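# Plug every open hole in the steel beam with spare plugs

## Task

The long steel beam has one or more holes in its top surface that lack a plastic plug. Pick spare plugs out of the tray at the +y end of the table and press one into every unplugged hole, so that each plug's head rests flush on the beam all the way round.

## Robot and tools

Robot: two arms, left_arm and right_arm, each on its own carriage of a single floor track that runs along y at x = 0. left_rail carries left_arm and is always the carriage toward +y. right_rail carries right_arm. These names do not match image sides. Each arm base sits at x = 0, y = its carriage position_m, z = 0.03 m, facing +x. The left gripper's fingers are rigid. The right gripper's fingers can fold if gripped near the palm or pushed tip-first into a surface, so grip with the outer quarter of the pads.

Scene frame (used for all results): fixed to the table. The table top is z = 0, +z up, +x is the way the arms face, +y to their left. The table starts at x = 0.31 m. Gripper fingers point along the gripper's own +z and close along its y. end_effector_position is the point between the closed pads; the fingertips reach about 33 mm past it.

execute_actions(actions, cameras): runs actions one after another. An action can have "rows", "steps", "until", and device keys left_rail / right_rail. rows: up to 15 rows, each applied for one control step (1/30 s). Every row holds 18 numbers in [-1, 1] covering both arms in one list: left dx, dy, dz, rx, ry, rz, left gripper position, force_limit, speed, then the same nine for the right arm. dx..rz are offsets, not poses. They count from that arm's Hand target as it stood when the action began, along that Hand target's own axes, and every row counts from that same start. 1.0 = 0.6 m or 180 degrees; rx, ry, rz form one rotation vector. An offset repeated in a later action moves the arm further. Ramp offsets up gradually (for example +0.01 per row = 6 mm per step). Gripper position: +1 fully open (140 mm), pads meet near -0.8, -1 closes until stopped. force_limit -1..+1 (about 14 N to 58 N on small parts); speed -1..+1 (about 30 to 250 mm/s). A 0 is a real command, so to leave a gripper alone, resend its last values. steps: 1 to 450, default 15; after the last row each arm keeps heading to that row's target. until: ends the action early on rail conditions, e.g. {"left_rail": {"position_status": ["!=", "moving"]}} or {"all": {"status": "ended"}}; numbers need a comparison (=, !=, <, <=, >, >=).

Rails: {"left_rail": {"position_m": p}} sends the carriage to an absolute y in metres (left_rail -1.1 to 2, right_rail -2 to 1.1). Also speed_m_s 0.01 to 1 and acceleration_factor 0.1 to 1, or {"stop": true}. Keep the carriages about 0.98 m or more apart. Wait for arrival before moving the gripper to a scene point. A rail that reads stopped_with_arm, stopped_for_other_arm, stopped_for_other_carriage, contact_stop or time_out needs a resend after the cause is cleared.

move(target, speed, blend, stop_force, zero, blocking, cameras): sends each gripper along a straight path. target is one 18-number row or a list of up to 15 rows, laid out as above. Each row is an offset from the Hand target at the move's start, in its axes, never from the previous row. speed: m/s, 0.002 to 2, default 0.25. blend: corner rounding in m. stop_force: 10 to 80 N; an arm's path ends when it feels that much push. Use it slowly and with small values for pressing plugs in, only once the carriage stands still, and not while the gripper rotates. Leave it out when backing away from a contact. zero resets the force baseline (default true). blocking=false returns early; then use wait or stop before sending rows or another move. The result adds a move: line (done, off_target, held, fault, etc.).

wait(seconds 0-10), stop() brakes a running move. zoom_image(camera, region [x0,y0,x1,y1] up to 504 px each) enlarges part of the latest image. finished_scene(scene) ends the scene for good.

Cameras: cam_high, cam_low, cam_bench_left, cam_bench_right, cam_left_wrist, cam_right_wrist, each 896x504.

Results: end_effector_position (m), end_effector_quat_wxyz, velocities. Hand target is the pose the next offsets count from. Tool commands. object_status: 0 moving, 1 stopped while opening, 2 stopped while closing (a grip), 3 reached the commanded position or the pads met. position_measured in counts (3 open, 230 pads meet). Joint positions/velocities list rail, then six joints. Joint torques. Flange force in gripper axes. Wrist depth in mm, a 7x7 grid. MOTOR HOT warns of an over-temperature stop.

Avoid: dropping plugs or letting anything fall off the table (that ends the scene); hitting the beam or table hard; commanding a pose past a firm contact (stiff arms fault at 144 N or at the joint torque limits, stopping that arm for 10 s); any contact between the two arms; closing a gripper on the other arm's fingers; releasing a plug while it moves; long stretched-out holds that heat the motors; paths passing close to an arm's own base.

Each tool is called after "Call:" by a JSON object that holds its "method" and its "body".

## Session

Call:
{"method": "execute_actions", "body": {"actions": []}}

Scene clock: 0.00 s.
left_arm: end_effector_position=(+0.6500, +1.0460, +0.3520) position_measured=3 object_status=3 end_effector_quat_wxyz=(+0.000, +1.000, +0.000, +0.000) | right_arm: end_effector_position=(+0.6500, -0.9200, +0.3520) position_measured=3 object_status=3 end_effector_quat_wxyz=(+0.000, +1.000, +0.000, +0.000)
Joint positions: left_arm=[1.046 -0.053 0.164 1.605 0 1.373 1.518] | right_arm=[-0.92 -0.053 0.164 1.605 0 1.373 1.518]
Joint velocities: within noise
Joint torques (N m): no reading
Flange force (N): no reading
Wrist depth (mm): cam_left_wrist=[453 457 448 453 - - - / 493 467 - - - 473 - / - - - - 338 - 341 / - 360 - 373 356 349 - / - 132 - - 510 135 - / - 106 - - - - 101 / - - - - 552 - 91] | cam_right_wrist=[429 437 446 446 458 465 476 / 442 450 460 476 477 434 497 / 326 334 338 344 353 358 363 / 335 344 350 358 363 368 376 / 485 139 516 519 525 144 - / 97 512 530 548 552 118 93 / 92 536 549 568 555 - 96]
Hand target: left_arm +0.6500, +1.0460, +0.3520; +0.000, +1.000, +0.000, +0.000 | right_arm +0.6500, -0.9200, +0.3520; +0.000, +1.000, +0.000, +0.000
Tool commands: left_gripper/position=+1.0 left_gripper/force_limit=+1.0 left_gripper/speed=+1.0 right_gripper/position=+1.0 right_gripper/force_limit=+1.0 right_gripper/speed=+1.0
left_rail: position_m=1.046 position_status=done
right_rail: position_m=-0.920 position_status=done

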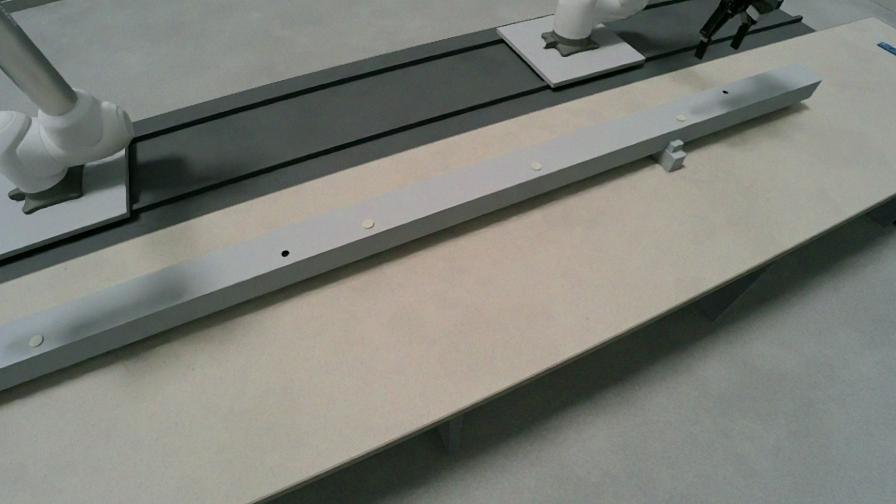

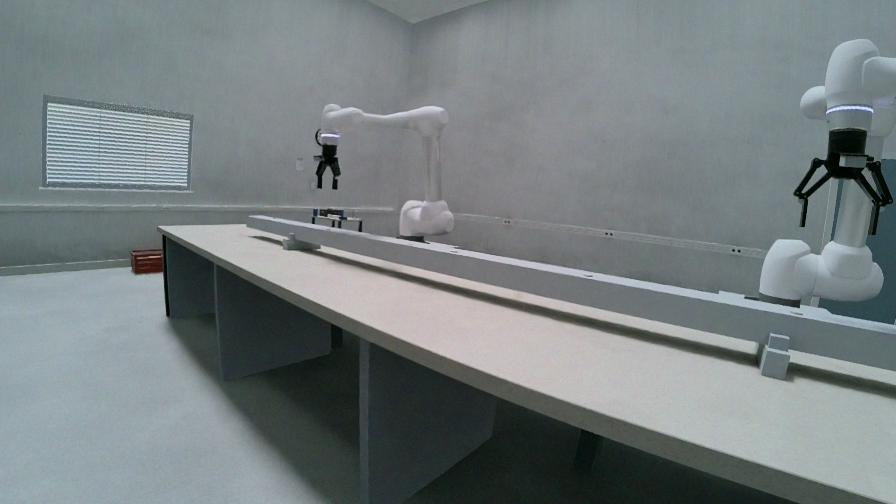

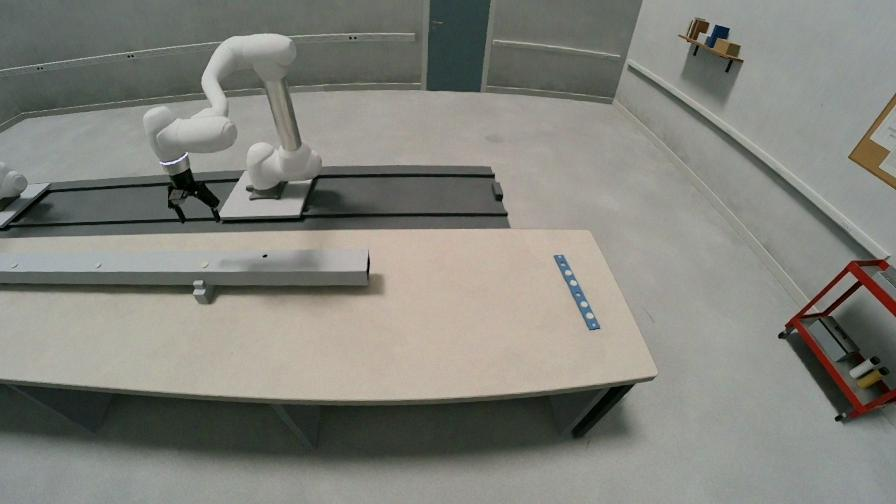

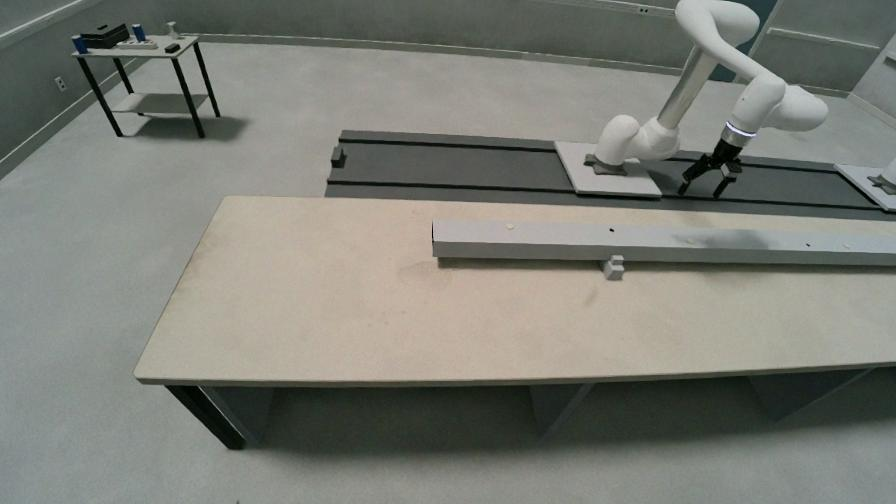

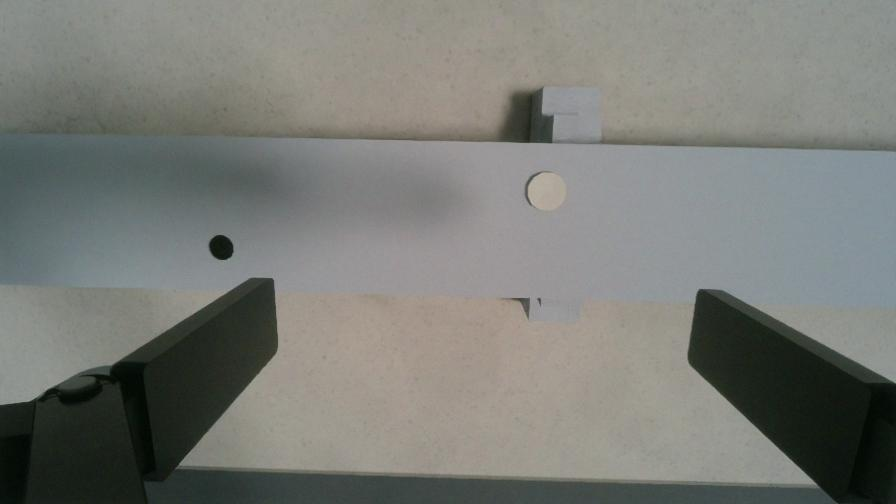

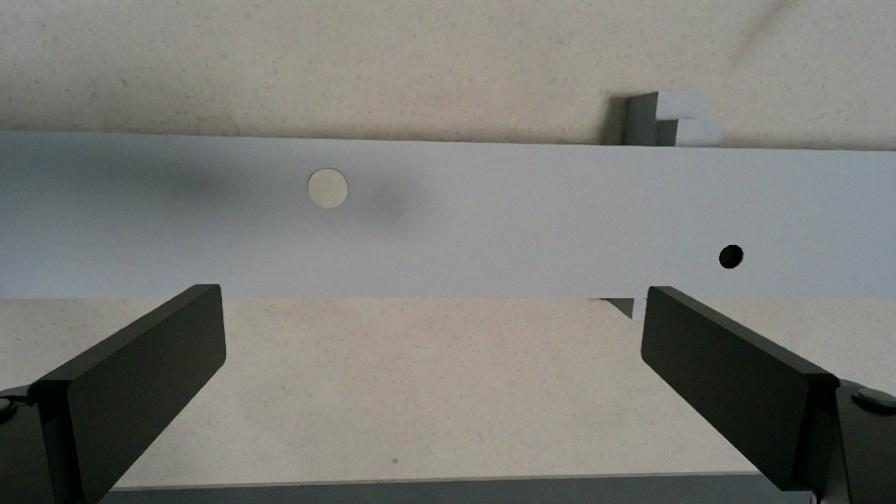

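Call:
{"method": "zoom_image", "body": {"camera": "cam_bench_right", "region": [420, 200, 896, 300]}}

Call:
{"method": "zoom_image", "body": {"camera": "cam_bench_left", "region": [0, 220, 400, 320]}}

Call:
{"method": "zoom_image", "body": {"camera": "cam_bench_left", "region": [530, 240, 630, 340]}}

Call:
{"method": "zoom_image", "body": {"camera": "cam_high", "region": [240, 60, 740, 310]}}

Scaled by 1.059 from the camera's 896x504 image, which has a finer 1280x720 frame.

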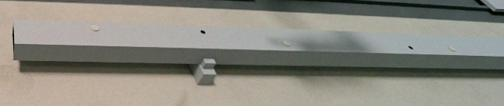

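Scaled by 1.260 from the camera's 896x504 image, which has a finer 1280x720 frame.

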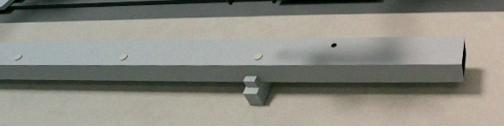

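Scaled by 5.040 from the camera's 896x504 image, which has a finer 1280x720 frame.

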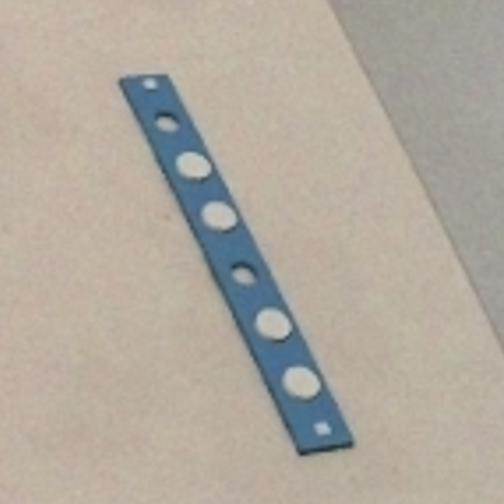

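Scaled by 1.008 from the camera's 896x504 image, which has a finer 1280x720 frame.

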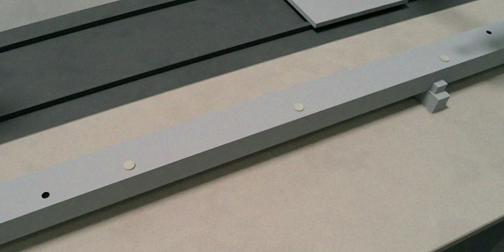

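Call:
{"method": "execute_actions", "body": {"actions": [{"left_rail":{"position_m":2.0},"steps":5}], "cameras": []}}

Call:
{"method": "move", "body": {"target": [0.0667,-0.85,0,0,0,0,1,1,1, 0,0,0,0,0,0,1,1,1], "cameras": ["cam_left_wrist","cam_bench_left"]}}

Scene clock: 25.63 s.
left_arm: end_effector_position=(+0.6500, +1.9998, +0.3520) position_measured=3 object_status=3 end_effector_quat_wxyz=(+0.000, +1.000, +0.000, +0.000) | right_arm: end_effector_position=(+0.6500, -0.9200, +0.3520) position_measured=3 object_status=3 end_effector_quat_wxyz=(+0.000, +1.000, +0.000, +0.000)
Joint positions: left_arm=[2 -0.053 0.164 1.605 0 1.373 1.518] | right_arm=[-0.92 -0.053 0.164 1.605 0 1.373 1.518]
Joint torques (N m): left_arm=[-0.33 -53.94 -42.84 3.67 0.14 0.04] | right_arm=[-0.31 -61.78 -40.17 3.57 0.58 -0.42]
Flange force (N): left_arm=[-10.2 -0.4 0.0] | right_arm=[7.5 -0.6 -0.7]
Wrist depth (mm): cam_left_wrist=[- - 453 461 - - - / 474 477 - - 450 450 - / 498 505 - - 467 - 465 / - 515 - 484 - - 412 / - 132 - - - 127 - / - 106 - - - - 101 / - - - - - - 91] | cam_right_wrist=[434 447 446 448 - 470 478 / 445 449 458 481 482 473 491 / 328 333 337 345 351 358 363 / 339 345 350 356 363 370 376 / 489 139 507 519 525 144 548 / 97 513 531 536 547 118 95 / 92 536 537 537 563 - -]
Hand target: left_arm +0.6500, +1.9998, +0.3520; +0.000, +1.000, +0.000, +0.000 | right_arm +0.6500, -0.9200, +0.3520; +0.000, +1.000, +0.000, +0.000
Tool commands: left_gripper/position=+1.0 left_gripper/force_limit=+1.0 left_gripper/speed=+1.0 right_gripper/position=+1.0 right_gripper/force_limit=+1.0 right_gripper/speed=+1.0
left_rail: position_m=2.000 position_status=done
right_rail: position_m=-0.920 position_status=done
No camera images: "cameras" was empty.

Scene clock: 28.10 s.
left_arm: end_effector_position=(+0.6901, +2.5098, +0.3520) position_measured=3 object_status=3 end_effector_quat_wxyz=(+0.000, +1.000, +0.000, +0.000) | right_arm: end_effector_position=(+0.6500, -0.9200, +0.3520) position_measured=3 object_status=3 end_effector_quat_wxyz=(+0.000, +1.000, +0.000, +0.000)
Joint positions: left_arm=[2 0.596 0.505 1.139 0 1.498 2.167] | right_arm=[-0.92 -0.053 0.164 1.605 0 1.373 1.518]
Joint torques (N m): left_arm=[0.04 -87.04 -43.8 3.71 0.18 0.06] | right_arm=[-0.84 -61.91 -40.11 3.61 0.59 -0.29]
Flange force (N): left_arm=[-12.1 9.3 1.5] | right_arm=[7.6 -1.4 -0.7]
Wrist depth (mm): cam_left_wrist=[1152 1157 - 452 444 - - / 1207 1196 - - - - - / 1275 1249 - - - - - / 1301 1268 498 490 - - - / 1308 132 - - - 127 - / - 106 - - - - 101 / - 1443 - - - - 91] | cam_right_wrist=[433 439 460 451 460 470 478 / 445 449 459 465 475 476 492 / 328 334 336 345 351 356 363 / 338 345 350 356 363 370 376 / 347 132 508 523 525 144 547 / 97 119 522 531 549 118 93 / - 534 543 548 569 - -]
Hand target: left_arm +0.6900, +2.5099, +0.3520; +0.000, +1.000, +0.000, +0.000 | right_arm +0.6500, -0.9200, +0.3520; +0.000, +1.000, +0.000, +0.000
Off the commanded pose: left_arm 0.000 m, 0 deg | right_arm 0.000 m, 0 deg.
left_rail: position_m=2.000 position_status=done
right_rail: position_m=-0.920 position_status=done
move: done
camera_calibration:
cam_left_wrist: T_world_to_cam=[[0.0256716, -0.999053, -0.0351414, 2.51557], [-0.977485, -0.0324512, 0.208497, 0.713039], [-0.20944, 0.0289977, -0.977392, 0.558245], [0, 0, 0, 1]] pos_world=[0.749325, 2.52014, 0.485358]
Images, in order (width x height): cam_bench_left 896x504, cam_left_wrist 896x504.

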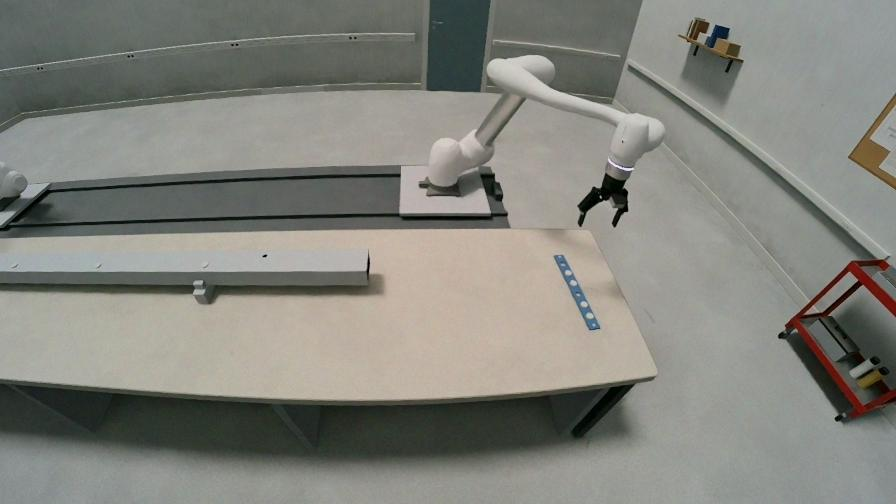

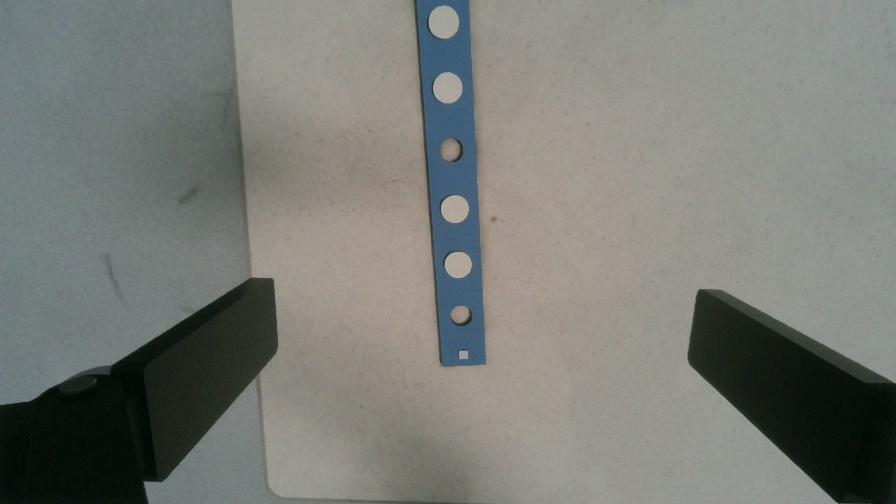

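Call:
{"method": "move", "body": {"target": [-0.0467,-0.018,0.3,0,0,0,1,1,1, 0,0,0,0,0,0,1,1,1], "cameras": ["cam_left_wrist"]}}

Call:
{"method": "zoom_image", "body": {"camera": "cam_left_wrist", "region": [300, 0, 650, 400]}}

Scene clock: 37.57 s.
left_arm: end_effector_position=(+0.6620, +2.5207, +0.1721) position_measured=3 object_status=3 end_effector_quat_wxyz=(+0.000, +1.000, +0.000, +0.000) | right_arm: end_effector_position=(+0.6500, -0.9200, +0.3520) position_measured=3 object_status=3 end_effector_quat_wxyz=(+0.000, +1.000, +0.000, +0.000)
Joint positions: left_arm=[2 0.626 0.547 1.404 0 1.191 2.196] | right_arm=[-0.92 -0.053 0.164 1.605 0 1.373 1.518]
Joint torques (N m): left_arm=[-0.04 -88.05 -40.67 3.4 0.17 0.06] | right_arm=[-0.36 -62.06 -40.47 3.7 0.55 -0.25]
Flange force (N): left_arm=[-9.9 7.9 -2.8] | right_arm=[7.1 -0.6 0.0]
Wrist depth (mm): cam_left_wrist=[1001 287 288 - 284 284 282 / 1038 299 297 294 297 286 289 / 1055 306 303 306 306 314 - / 1101 - 321 310 316 312 309 / 1179 133 327 - 327 136 318 / - 106 344 337 337 - 106 / - - - - - - 91] | cam_right_wrist=[431 438 452 454 460 472 472 / 443 446 460 464 475 427 491 / 328 333 337 345 349 357 363 / 339 345 350 357 363 369 378 / 347 128 510 509 524 144 548 / 97 129 531 539 550 118 95 / 92 520 549 560 570 578 -]
Hand target: left_arm +0.6620, +2.5207, +0.1720; +0.000, +1.000, +0.000, +0.000 | right_arm +0.6500, -0.9200, +0.3520; +0.000, +1.000, +0.000, +0.000
Off the commanded pose: left_arm 0.000 m, 0 deg | right_arm 0.000 m, 0 deg.
left_rail: position_m=2.000 position_status=done
right_rail: position_m=-0.920 position_status=done
move: done
camera_calibration:
cam_left_wrist: T_world_to_cam=[[0.025769, -0.999049, -0.0351635, 2.52068], [-0.977482, -0.0325511, 0.208495, 0.72378], [-0.209441, 0.0289989, -0.977391, 0.376233], [0, 0, 0, 1]] pos_world=[0.721325, 2.53094, 0.305458]
Images, in order (width x height): cam_left_wrist 896x504.

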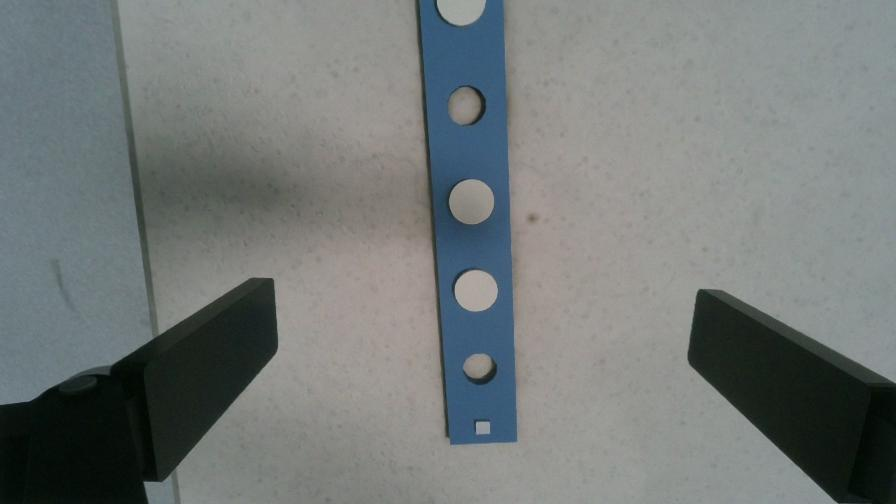

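Scaled by 1.260 from the camera's 896x504 image, which has a finer 1280x720 frame.

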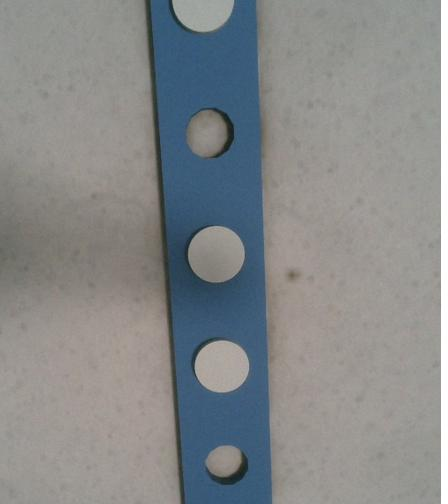

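Call:
{"method": "move", "body": {"target": [-0.0483,0.0,0.185,0,0,0,-0.31,-1,0.5, 0,0,0,0,0,0,1,1,1], "speed": 0.15, "cameras": ["cam_left_wrist","cam_bench_left"]}}

Call:
{"method": "zoom_image", "body": {"camera": "cam_left_wrist", "region": [300, 100, 650, 450]}}

Call:
{"method": "zoom_image", "body": {"camera": "cam_bench_left", "region": [530, 200, 650, 340]}}

Scene clock: 53.83 s.
left_arm: end_effector_position=(+0.6331, +2.5207, +0.0610) position_measured=168 object_status=3 end_effector_quat_wxyz=(+0.000, +1.000, +0.000, +0.000) | right_arm: end_effector_position=(+0.6500, -0.9200, +0.3520) position_measured=3 object_status=3 end_effector_quat_wxyz=(+0.000, +1.000, +0.000, +0.000)
Joint positions: left_arm=[2 0.646 0.597 1.544 0 1.001 2.217] | right_arm=[-0.92 -0.053 0.164 1.605 0 1.373 1.518]
Joint torques (N m): left_arm=[0.08 -87.97 -36.75 3.04 0.11 0.08] | right_arm=[-1.24 -61.49 -40.12 3.6 0.51 -0.36]
Flange force (N): left_arm=[-9.5 7.4 -5.6] | right_arm=[7.1 -2.5 -0.8]
Wrist depth (mm): cam_left_wrist=[185 184 184 178 181 181 179 / 190 188 190 181 188 187 186 / - - 197 193 192 194 192 / - 205 203 201 201 200 200 / 215 213 208 135 162 207 207 / 219 87 88 217 114 93 213 / - 67 - 220 - 72 -] | cam_right_wrist=[433 440 447 453 460 465 471 / 441 444 466 460 475 425 492 / 328 332 338 344 350 358 364 / 338 343 349 357 365 370 380 / 485 128 501 516 528 144 544 / 97 513 555 534 547 118 95 / 92 - - 561 574 - -]
Hand target: left_arm +0.6330, +2.5207, +0.0610; +0.000, +1.000, +0.000, +0.000 | right_arm +0.6500, -0.9200, +0.3520; +0.000, +1.000, +0.000, +0.000
Off the commanded pose: left_arm 0.000 m, 0 deg | right_arm 0.000 m, 0 deg.
left_rail: position_m=2.000 position_status=done
right_rail: position_m=-0.920 position_status=done
move: done
camera_calibration:
cam_left_wrist: T_world_to_cam=[[0.025769, -0.999049, -0.0351635, 2.51752], [-0.977482, -0.0325511, 0.208495, 0.718597], [-0.209441, 0.0289989, -0.977391, 0.261571], [0, 0, 0, 1]] pos_world=[0.692325, 2.53094, 0.194358]
Images, in order (width x height): cam_bench_left 896x504, cam_left_wrist 896x504.

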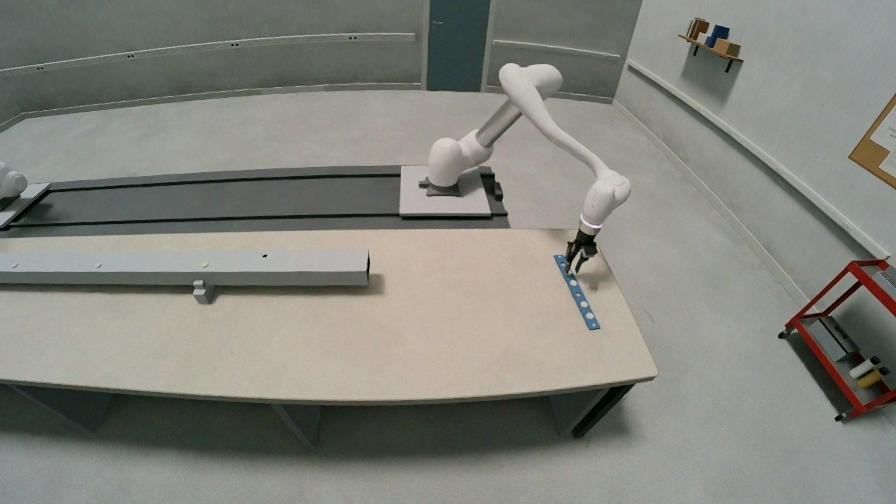

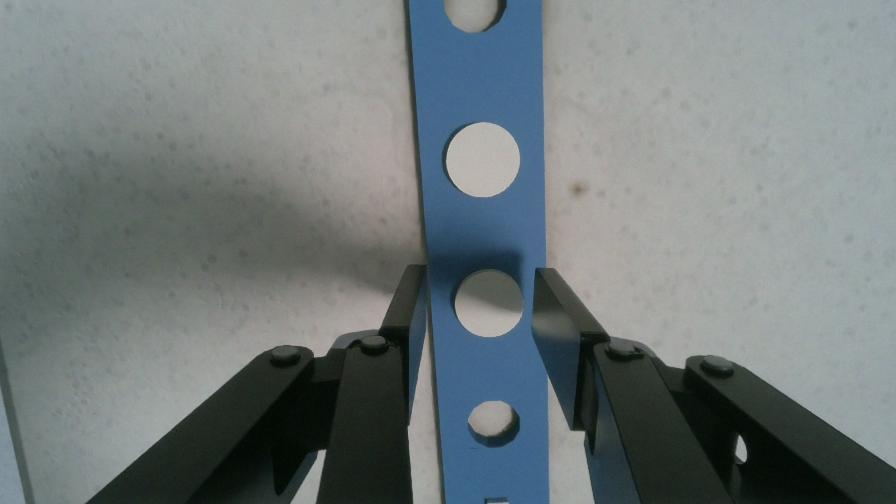

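Scaled by 1.440 from the camera's 896x504 image, which has a finer 1280x720 frame.

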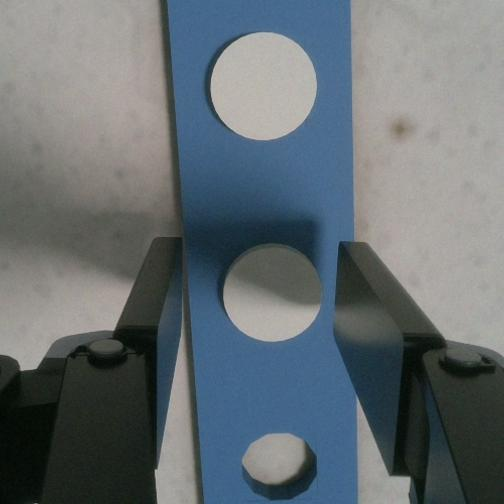

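Scaled by 3.600 from the camera's 896x504 image, which has a finer 1280x720 frame.

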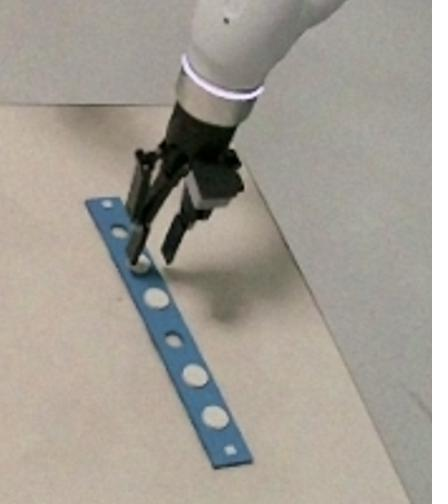

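Call:
{"method": "move", "body": {"target": [0,0.0068,0.04,0,0,0,-0.31,-1,0.5, 0,0,0,0,0,0,1,1,1], "speed": 0.02, "stop_force": 12, "cameras": ["cam_left_wrist"]}}

Call:
{"method": "zoom_image", "body": {"camera": "cam_left_wrist", "region": [300, 150, 650, 450]}}

Scene clock: 68.77 s.
left_arm: end_effector_position=(+0.6331, +2.5171, +0.0397) position_measured=168 object_status=3 end_effector_quat_wxyz=(+0.000, +1.000, +0.000, +0.000) | right_arm: end_effector_position=(+0.6500, -0.9200, +0.3520) position_measured=3 object_status=3 end_effector_quat_wxyz=(+0.000, +1.000, +0.000, +0.000)
Joint positions: left_arm=[2 0.643 0.613 1.562 0 0.967 2.214] | right_arm=[-0.92 -0.053 0.164 1.605 0 1.373 1.518]
Joint torques (N m): left_arm=[-4.44 -58.74 -23.18 1.62 -3.27 0.13] | right_arm=[-0.28 -61.42 -40.52 3.71 0.5 -0.38]
Flange force (N): left_arm=[-17.2 6.8 -45.2] | right_arm=[6.1 -1.1 -0.5]
Wrist depth (mm): cam_left_wrist=[165 165 164 155 162 163 161 / 172 171 169 - 167 167 167 / 177 176 176 168 172 173 172 / 184 183 181 174 180 178 177 / 190 190 186 135 162 185 184 / 196 194 88 185 114 93 190 / - 68 - 197 193 72 -] | cam_right_wrist=[433 439 445 456 461 464 478 / 432 450 460 473 475 434 489 / 327 333 336 344 350 358 364 / 340 345 350 358 364 369 375 / 344 133 512 520 - 143 554 / 97 128 533 539 550 118 93 / 97 536 544 - 582 - -]
Hand target: left_arm +0.6331, +2.5171, +0.0397; +0.000, +1.000, +0.000, +0.000 (not the last commanded pose) | right_arm +0.6500, -0.9200, +0.3520; +0.000, +1.000, +0.000, +0.000
Off the commanded pose: left_arm 0.003 m, 0 deg | right_arm 0.000 m, 0 deg.
left_rail: position_m=2.000 position_status=done
right_rail: position_m=-0.920 position_status=done
move: contact (left_arm)
camera_calibration:
cam_left_wrist: T_world_to_cam=[[0.0257508, -0.999046, -0.0352588, 2.5132], [-0.977503, -0.0325503, 0.208396, 0.722951], [-0.209345, 0.0290992, -0.977409, 0.24054], [0, 0, 0, 1]] pos_world=[0.692325, 2.52734, 0.173058]
Images, in order (width x height): cam_left_wrist 896x504.

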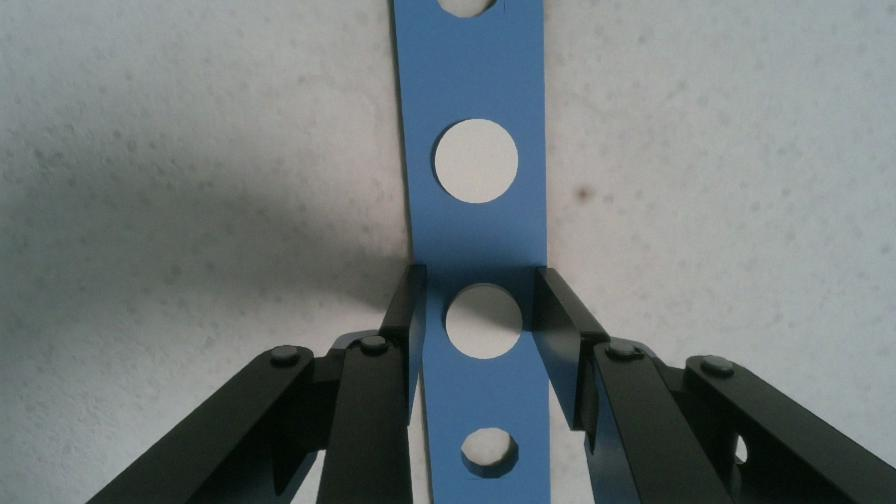

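Scaled by 1.440 from the camera's 896x504 image, which has a finer 1280x720 frame.

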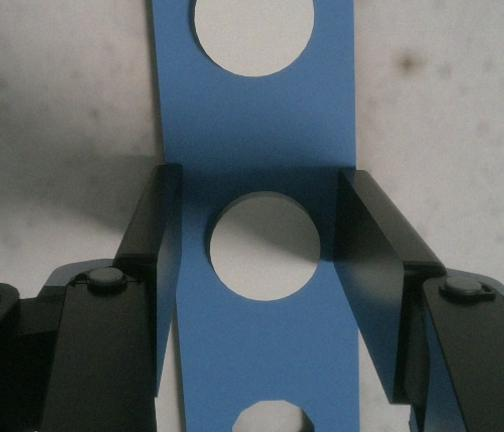

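Call:
{"method": "move", "body": {"target": [-0.0015,0.0015,-0.0035,0,0,0,-0.31,-1,0.5, 0,0,0,0,0,0,1,1,1], "speed": 0.02, "cameras": []}}

Call:
{"method": "move", "body": {"target": [0,0,0,0,0,0,-1,-1,-1, 0,0,0,0,0,0,1,1,1], "speed": 0.02, "cameras": ["cam_left_wrist"]}}

Call:
{"method": "zoom_image", "body": {"camera": "cam_left_wrist", "region": [300, 150, 650, 450]}}

Scene clock: 75.03 s.
left_arm: end_effector_position=(+0.6322, +2.5162, +0.0418) position_measured=168 object_status=3 end_effector_quat_wxyz=(+0.000, +1.000, +0.000, +0.000) | right_arm: end_effector_position=(+0.6500, -0.9200, +0.3520) position_measured=3 object_status=3 end_effector_quat_wxyz=(+0.000, +1.000, +0.000, +0.000)
Joint positions: left_arm=[2 0.643 0.609 1.564 0 0.969 2.213] | right_arm=[-0.92 -0.053 0.164 1.605 0 1.373 1.518]
Joint torques (N m): left_arm=[0.01 -88.47 -35.82 3.01 0.14 0.09] | right_arm=[-0.92 -61.54 -40.51 3.64 0.51 -0.28]
Flange force (N): left_arm=[-8.6 6.9 -5.7] | right_arm=[6.3 -1.7 -0.1]
Wrist depth (mm): cam_left_wrist=[169 166 165 156 163 163 163 / 173 172 171 - 168 168 167 / 180 179 176 - 174 175 173 / 185 184 183 176 180 181 180 / 192 191 188 135 163 187 185 / 197 196 88 189 114 93 191 / - 67 - 201 - 72 -] | cam_right_wrist=[420 467 446 453 461 471 470 / 448 449 459 470 474 474 493 / 328 334 337 344 350 360 363 / 339 344 349 360 361 369 378 / 488 128 506 517 544 143 389 / 97 140 542 552 552 118 95 / 92 539 548 553 572 574 -]
Hand target: left_arm +0.6322, +2.5162, +0.0418; +0.000, +1.000, +0.000, +0.000 | right_arm +0.6500, -0.9200, +0.3520; +0.000, +1.000, +0.000, +0.000
Off the commanded pose: left_arm 0.000 m, 0 deg | right_arm 0.000 m, 0 deg.
left_rail: position_m=2.000 position_status=done
right_rail: position_m=-0.920 position_status=done
move: done
No camera images: "cameras" was empty.

Scene clock: 75.70 s.
left_arm: end_effector_position=(+0.6322, +2.5162, +0.0418) position_measured=189 object_status=0 end_effector_quat_wxyz=(+0.000, +1.000, +0.000, +0.000) | right_arm: end_effector_position=(+0.6500, -0.9200, +0.3520) position_measured=3 object_status=3 end_effector_quat_wxyz=(+0.000, +1.000, +0.000, +0.000)
Joint positions: left_arm=[2 0.643 0.609 1.564 0 0.969 2.213] | right_arm=[-0.92 -0.053 0.164 1.605 0 1.373 1.518]
Joint torques (N m): left_arm=[-0.28 -87.12 -34.96 2.92 0.16 0.08] | right_arm=[-0.64 -62.17 -40.32 3.64 0.43 -0.26]
Flange force (N): left_arm=[-8.3 7.0 -7.6] | right_arm=[7.6 -1.9 -0.6]
Wrist depth (mm): cam_left_wrist=[167 166 165 159 164 165 162 / - 172 172 - 169 169 168 / 179 178 175 - 174 175 174 / 185 184 186 176 181 182 180 / 192 191 189 113 160 187 188 / 200 197 87 185 84 94 192 / - - 74 197 - - -] | cam_right_wrist=[428 438 444 452 460 472 475 / 433 449 461 468 476 425 492 / 328 334 337 346 350 357 365 / 338 344 350 355 364 368 376 / 348 139 508 519 528 144 546 / 97 514 527 536 547 118 93 / 92 534 544 555 558 581 -]
Hand target: left_arm +0.6322, +2.5162, +0.0418; +0.000, +1.000, +0.000, +0.000 | right_arm +0.6500, -0.9200, +0.3520; +0.000, +1.000, +0.000, +0.000
Off the commanded pose: left_arm 0.000 m, 0 deg | right_arm 0.000 m, 0 deg.
left_rail: position_m=2.000 position_status=done
right_rail: position_m=-0.920 position_status=done
move: done
camera_calibration:
cam_left_wrist: T_world_to_cam=[[0.025769, -0.999049, -0.0351635, 2.51238], [-0.977482, -0.0325511, 0.208495, 0.721574], [-0.209441, 0.0289989, -0.977391, 0.242747], [0, 0, 0, 1]] pos_world=[0.691425, 2.52644, 0.175158]
Images, in order (width x height): cam_left_wrist 896x504.

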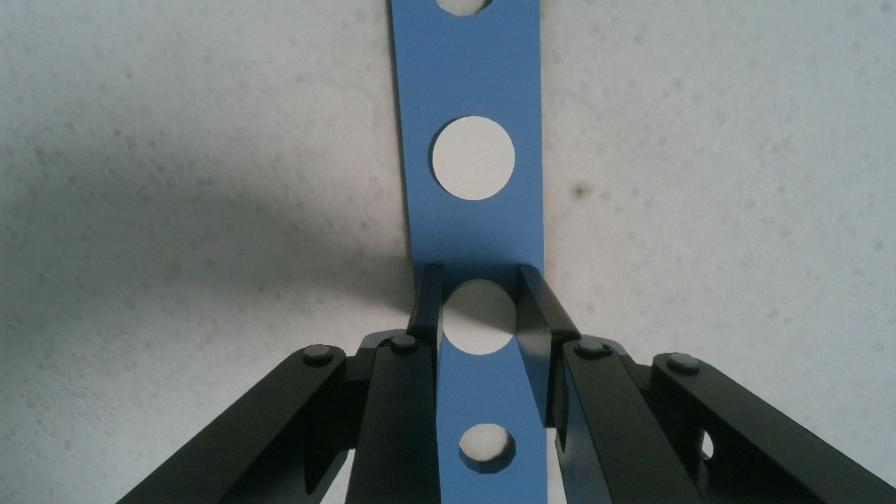

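Scaled by 1.440 from the camera's 896x504 image, which has a finer 1280x720 frame.

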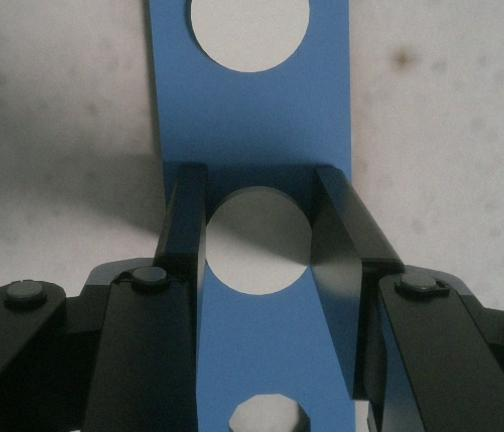

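Call:
{"method": "wait", "body": {"seconds": 0.7, "cameras": []}}

Call:
{"method": "move", "body": {"target": [0,0,-0.1,0,0,0,-1,-1,-1, 0,0,0,0,0,0,1,1,1], "speed": 0.06, "cameras": ["cam_left_wrist"]}}

Call:
{"method": "zoom_image", "body": {"camera": "cam_left_wrist", "region": [350, 200, 600, 400]}}

Scene clock: 78.90 s.
left_arm: end_effector_position=(+0.6322, +2.5162, +0.0418) position_measured=189 object_status=2 end_effector_quat_wxyz=(+0.000, +1.000, +0.000, +0.000) | right_arm: end_effector_position=(+0.6500, -0.9200, +0.3520) position_measured=3 object_status=3 end_effector_quat_wxyz=(+0.000, +1.000, +0.000, +0.000)
Joint positions: left_arm=[2 0.643 0.609 1.564 0 0.969 2.213] | right_arm=[-0.92 -0.053 0.164 1.605 0 1.373 1.518]
Joint torques (N m): left_arm=[-0.28 -87.08 -35.05 2.92 0.13 0.05] | right_arm=[-0.4 -61.92 -40.22 3.6 0.56 -0.29]
Flange force (N): left_arm=[-8.3 7.2 -7.4] | right_arm=[7.4 -1.4 -0.4]
Wrist depth (mm): cam_left_wrist=[167 166 166 158 164 163 162 / 173 172 171 162 168 169 167 / 179 178 177 - 174 174 174 / 185 184 183 174 180 182 179 / 192 190 188 114 185 188 186 / 198 - 87 185 84 94 189 / - - 74 195 - - -] | cam_right_wrist=[433 437 446 451 458 468 469 / 441 450 457 470 480 475 497 / 328 334 336 341 351 356 365 / 338 343 351 357 363 371 376 / 485 128 366 516 - 134 550 / 97 140 533 546 543 118 93 / - 537 555 558 559 575 -]
Hand target: left_arm +0.6322, +2.5162, +0.0418; +0.000, +1.000, +0.000, +0.000 | right_arm +0.6500, -0.9200, +0.3520; +0.000, +1.000, +0.000, +0.000
Tool commands: left_gripper/position=-1.0 left_gripper/force_limit=-1.0 left_gripper/speed=-1.0 right_gripper/position=+1.0 right_gripper/force_limit=+1.0 right_gripper/speed=+1.0
Off the commanded pose: left_arm 0.000 m, 0 deg | right_arm 0.000 m, 0 deg.
left_rail: position_m=2.000 position_status=done
right_rail: position_m=-0.920 position_status=done
wait: 0.70 s; at rest from the start
No camera images: "cameras" was empty.

Scene clock: 80.20 s.
left_arm: end_effector_position=(+0.6322, +2.5161, +0.1018) position_measured=189 object_status=2 end_effector_quat_wxyz=(+0.000, +1.000, +0.000, +0.000) | right_arm: end_effector_position=(+0.6500, -0.9200, +0.3520) position_measured=3 object_status=3 end_effector_quat_wxyz=(+0.000, +1.000, +0.000, +0.000)
Joint positions: left_arm=[2 0.643 0.558 1.525 0 1.058 2.213] | right_arm=[-0.92 -0.053 0.164 1.605 0 1.373 1.518]
Joint torques (N m): left_arm=[-0.24 -86.33 -38.08 3.22 0.13 0.06] | right_arm=[-0.93 -62.02 -40.2 3.63 0.48 -0.25]
Flange force (N): left_arm=[-9.3 7.3 -4.5] | right_arm=[7.7 -1.6 -0.7]
Wrist depth (mm): cam_left_wrist=[224 224 221 219 223 215 217 / 230 229 231 - 226 232 224 / 239 238 235 229 - 234 231 / 248 248 247 243 243 241 240 / 256 255 253 - 162 251 250 / 267 - 87 252 84 94 255 / - - 74 263 - - -] | cam_right_wrist=[434 439 445 455 453 468 476 / 444 449 462 471 472 436 485 / 328 334 337 344 351 357 365 / 339 344 351 356 364 371 377 / 485 139 510 518 524 144 552 / 97 511 - 539 550 118 93 / - 523 541 561 569 - -]
Hand target: left_arm +0.6322, +2.5162, +0.1018; +0.000, +1.000, +0.000, +0.000 | right_arm +0.6500, -0.9200, +0.3520; +0.000, +1.000, +0.000, +0.000
Off the commanded pose: left_arm 0.000 m, 0 deg | right_arm 0.000 m, 0 deg.
left_rail: position_m=2.000 position_status=done
right_rail: position_m=-0.920 position_status=done
move: done
camera_calibration:
cam_left_wrist: T_world_to_cam=[[0.025769, -0.999049, -0.0351635, 2.51449], [-0.977482, -0.0325511, 0.208495, 0.709064], [-0.209441, 0.0289989, -0.977391, 0.30139], [0, 0, 0, 1]] pos_world=[0.691425, 2.52644, 0.235158]
Images, in order (width x height): cam_left_wrist 896x504.

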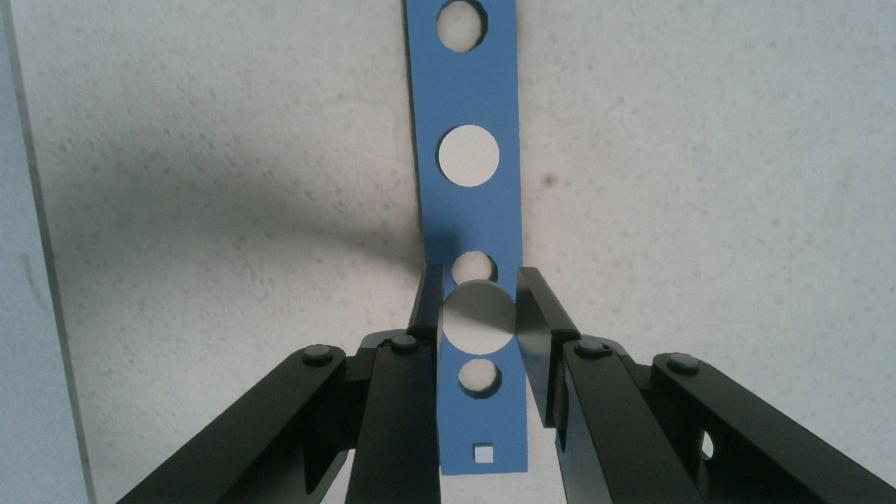

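Scaled by 2.016 from the camera's 896x504 image, which has a finer 1280x720 frame.

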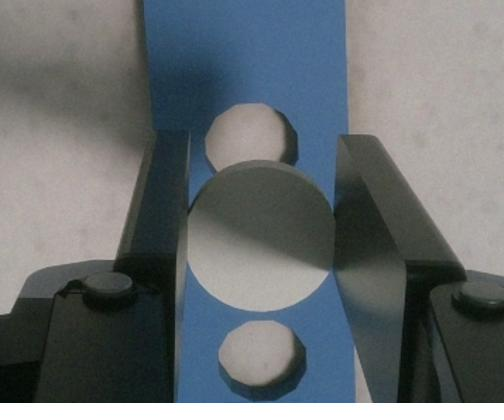

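Call:
{"method": "move", "body": {"target": [[0,0,-0.25,0,0,0,-1,-1,-1, 0,0,0,0,0,0,1,1,1],[0.02,0.86,-0.27,0,0,0,-1,-1,-1, 0,0,0,0,0,0,1,1,1]], "speed": 0.25, "blend": [0.04,0], "cameras": []}}

Call:
{"method": "execute_actions", "body": {"actions": [{"left_rail":{"position_m":1.23,"acceleration_factor":0.5,"speed_m_s":0.6},"steps":150,"until":{"left_rail":{"position_status":["!=","moving"]}}}], "cameras": ["cam_left_wrist","cam_bench_left"]}}

Call:
{"method": "zoom_image", "body": {"camera": "cam_left_wrist", "region": [300, 150, 650, 450]}}

Scene clock: 89.67 s.
left_arm: end_effector_position=(+0.6442, +2.0002, +0.2638) position_measured=189 object_status=2 end_effector_quat_wxyz=(+0.000, +1.000, +0.000, +0.000) | right_arm: end_effector_position=(+0.6500, -0.9200, +0.3520) position_measured=3 object_status=3 end_effector_quat_wxyz=(+0.000, +1.000, +0.000, +0.000)
Joint positions: left_arm=[2 -0.053 0.193 1.733 0 1.215 1.518] | right_arm=[-0.92 -0.053 0.164 1.605 0 1.373 1.518]
Joint torques (N m): left_arm=[0.56 -54.91 -40.98 3.47 0.14 0.01] | right_arm=[-0.68 -61.47 -40.36 3.6 0.57 -0.24]
Flange force (N): left_arm=[-10.4 1.0 -1.7] | right_arm=[6.6 -1.2 -0.3]
Wrist depth (mm): cam_left_wrist=[371 375 373 369 - 368 - / - - 376 388 - 375 373 / - - 402 402 402 398 - / - - 419 416 410 402 - / - 435 421 113 126 429 423 / - - 87 88 84 90 - / - - 74 - - - -] | cam_right_wrist=[433 438 446 452 465 468 464 / 446 448 458 467 477 475 488 / 328 333 336 345 350 357 363 / 338 342 350 357 363 371 379 / 486 139 512 522 530 144 552 / 97 514 530 541 550 118 92 / - 539 549 563 575 569 -]
Hand target: left_arm +0.6442, +2.0001, +0.2638; +0.000, +1.000, +0.000, +0.000 | right_arm +0.6500, -0.9200, +0.3520; +0.000, +1.000, +0.000, +0.000
Off the commanded pose: left_arm 0.000 m, 0 deg | right_arm 0.000 m, 0 deg.
left_rail: position_m=2.000 position_status=done
right_rail: position_m=-0.920 position_status=done
move: done
No camera images: "cameras" was empty.

Scene clock: 92.10 s.
left_arm: end_effector_position=(+0.6442, +1.2303, +0.2638) position_measured=189 object_status=2 end_effector_quat_wxyz=(+0.000, +1.000, +0.000, +0.000) | right_arm: end_effector_position=(+0.6500, -0.9200, +0.3520) position_measured=3 object_status=3 end_effector_quat_wxyz=(+0.000, +1.000, +0.000, +0.000)
Joint positions: left_arm=[1.23 -0.053 0.193 1.733 0 1.215 1.518] | right_arm=[-0.92 -0.053 0.164 1.605 0 1.373 1.518]
Joint torques (N m): left_arm=[-0.48 -55.25 -40.92 3.5 0.18 0.03] | right_arm=[-0.01 -61.64 -40.65 3.63 0.49 -0.23]
Flange force (N): left_arm=[-9.5 -0.6 -1.4] | right_arm=[5.8 -0.8 -0.4]
Wrist depth (mm): cam_left_wrist=[- 366 - - - 366 - / 391 388 - - - - - / 258 - 261 261 260 257 253 / 272 - 269 - 260 263 268 / 271 - 274 111 161 269 269 / - - 87 94 84 93 - / - - 74 - - - -] | cam_right_wrist=[433 440 446 452 460 468 480 / 444 448 462 468 475 473 498 / 328 334 336 344 351 356 363 / 337 344 350 357 361 369 378 / 348 132 508 520 527 134 550 / 97 514 528 536 550 118 93 / 92 541 533 553 582 585 -]
Hand target: left_arm +0.6442, +1.2303, +0.2638; +0.000, +1.000, +0.000, +0.000 | right_arm +0.6500, -0.9200, +0.3520; +0.000, +1.000, +0.000, +0.000
Tool commands: left_gripper/position=-1.0 left_gripper/force_limit=-1.0 left_gripper/speed=-1.0 right_gripper/position=+1.0 right_gripper/force_limit=+1.0 right_gripper/speed=+1.0
Off the commanded pose: left_arm 0.000 m, 0 deg | right_arm 0.000 m, 0 deg.
left_rail: position_m=1.230 speed_m_s=0.60 position_status=done
right_rail: position_m=-0.920 position_status=done
camera_calibration:
cam_left_wrist: T_world_to_cam=[[0.0257469, -0.999046, -0.0352609, 1.23535], [-0.977482, -0.0325498, 0.208492, 0.645164], [-0.20944, 0.0290989, -0.977388, 0.499402], [0, 0, 0, 1]] pos_world=[0.703425, 1.24064, 0.397158]
Images, in order (width x height): cam_bench_left 896x504, cam_left_wrist 896x504.

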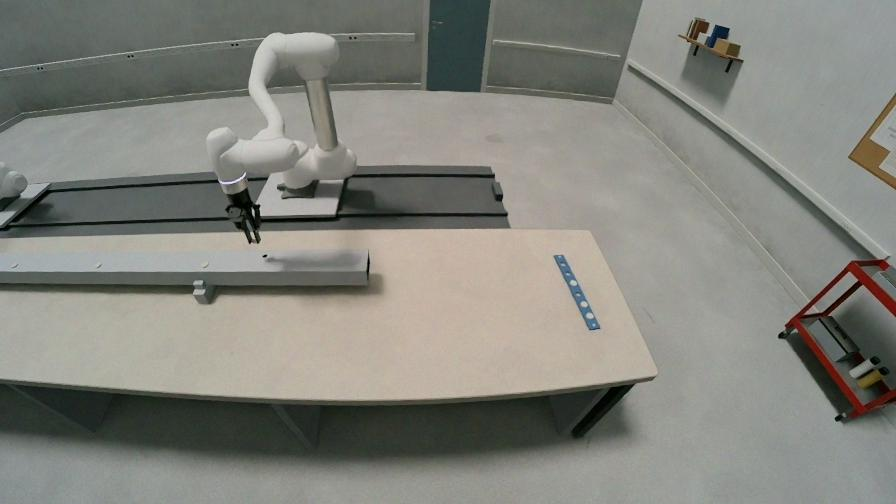

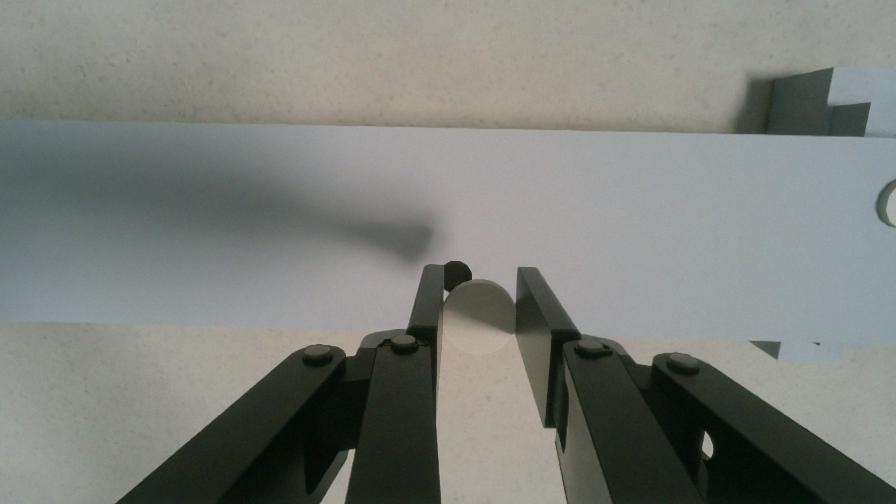

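Scaled by 1.440 from the camera's 896x504 image, which has a finer 1280x720 frame.

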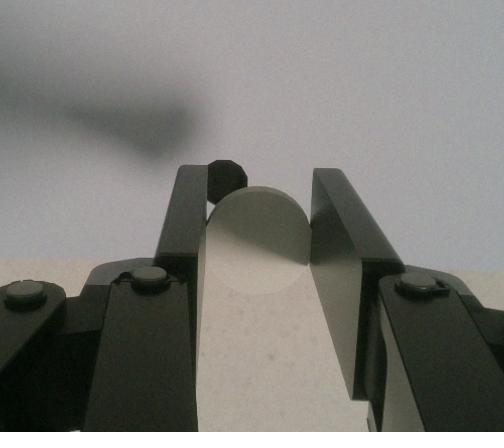

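Call:
{"method": "move", "body": {"target": [-0.07,0,0.07,0,0,0,-1,-1,-1, 0,0,0,0,0,0,1,1,1], "speed": 0.15, "cameras": ["cam_left_wrist"]}}

Call:
{"method": "zoom_image", "body": {"camera": "cam_left_wrist", "region": [350, 50, 600, 250]}}

Call:
{"method": "zoom_image", "body": {"camera": "cam_left_wrist", "region": [350, 200, 600, 400]}}

Scene clock: 98.13 s.
left_arm: end_effector_position=(+0.6022, +1.2303, +0.2218) position_measured=189 object_status=2 end_effector_quat_wxyz=(+0.000, +1.000, +0.000, +0.000) | right_arm: end_effector_position=(+0.6500, -0.9200, +0.3520) position_measured=3 object_status=3 end_effector_quat_wxyz=(+0.000, +1.000, +0.000, +0.000)
Joint positions: left_arm=[1.23 -0.057 0.156 1.859 0 1.126 1.514] | right_arm=[-0.92 -0.053 0.164 1.605 0 1.373 1.518]
Joint torques (N m): left_arm=[-0.24 -50.2 -38.91 3.35 0.14 0.06] | right_arm=[-0.39 -61.73 -40.05 3.58 0.51 -0.3]
Flange force (N): left_arm=[-8.3 -0.3 -3.0] | right_arm=[7.7 -0.8 -1.1]
Wrist depth (mm): cam_left_wrist=[205 206 332 203 - 202 201 / 211 207 210 209 205 207 206 / 220 219 217 216 216 215 212 / 227 226 221 224 222 222 221 / 387 388 375 110 126 - - / - - 87 89 84 90 395 / - - 74 - - - -] | cam_right_wrist=[- 439 444 453 469 - 478 / 442 449 458 470 485 476 493 / 328 334 339 344 357 358 363 / 335 345 349 356 363 370 378 / - 139 343 514 532 143 548 / 97 517 525 533 556 118 93 / 92 531 548 555 565 - -]
Hand target: left_arm +0.6022, +1.2303, +0.2218; +0.000, +1.000, +0.000, +0.000 | right_arm +0.6500, -0.9200, +0.3520; +0.000, +1.000, +0.000, +0.000
Off the commanded pose: left_arm 0.000 m, 0 deg | right_arm 0.000 m, 0 deg.
left_rail: position_m=1.230 speed_m_s=0.60 position_status=done
right_rail: position_m=-0.920 position_status=done
move: done
camera_calibration:
cam_left_wrist: T_world_to_cam=[[0.0257911, -0.999052, -0.0350661, 1.23476], [-0.977481, -0.0325524, 0.208498, 0.612863], [-0.209442, 0.028899, -0.977394, 0.449809], [0, 0, 0, 1]] pos_world=[0.661425, 1.24054, 0.355158]
Images, in order (width x height): cam_left_wrist 896x504.

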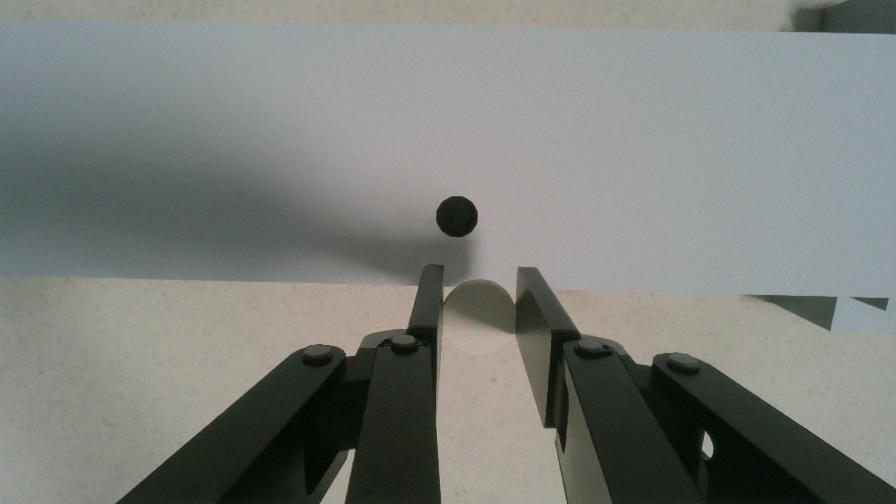

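Scaled by 2.016 from the camera's 896x504 image, which has a finer 1280x720 frame.

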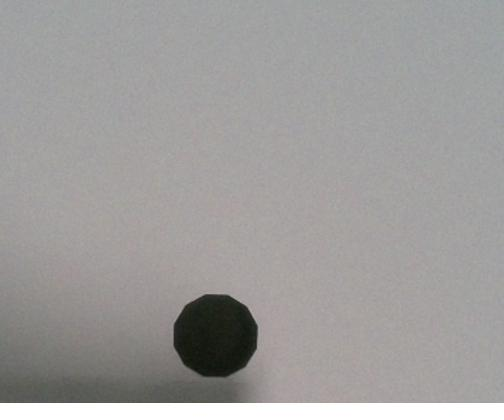

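Scaled by 2.016 from the camera's 896x504 image, which has a finer 1280x720 frame.

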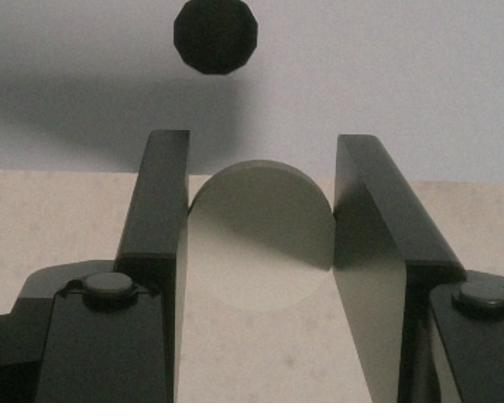

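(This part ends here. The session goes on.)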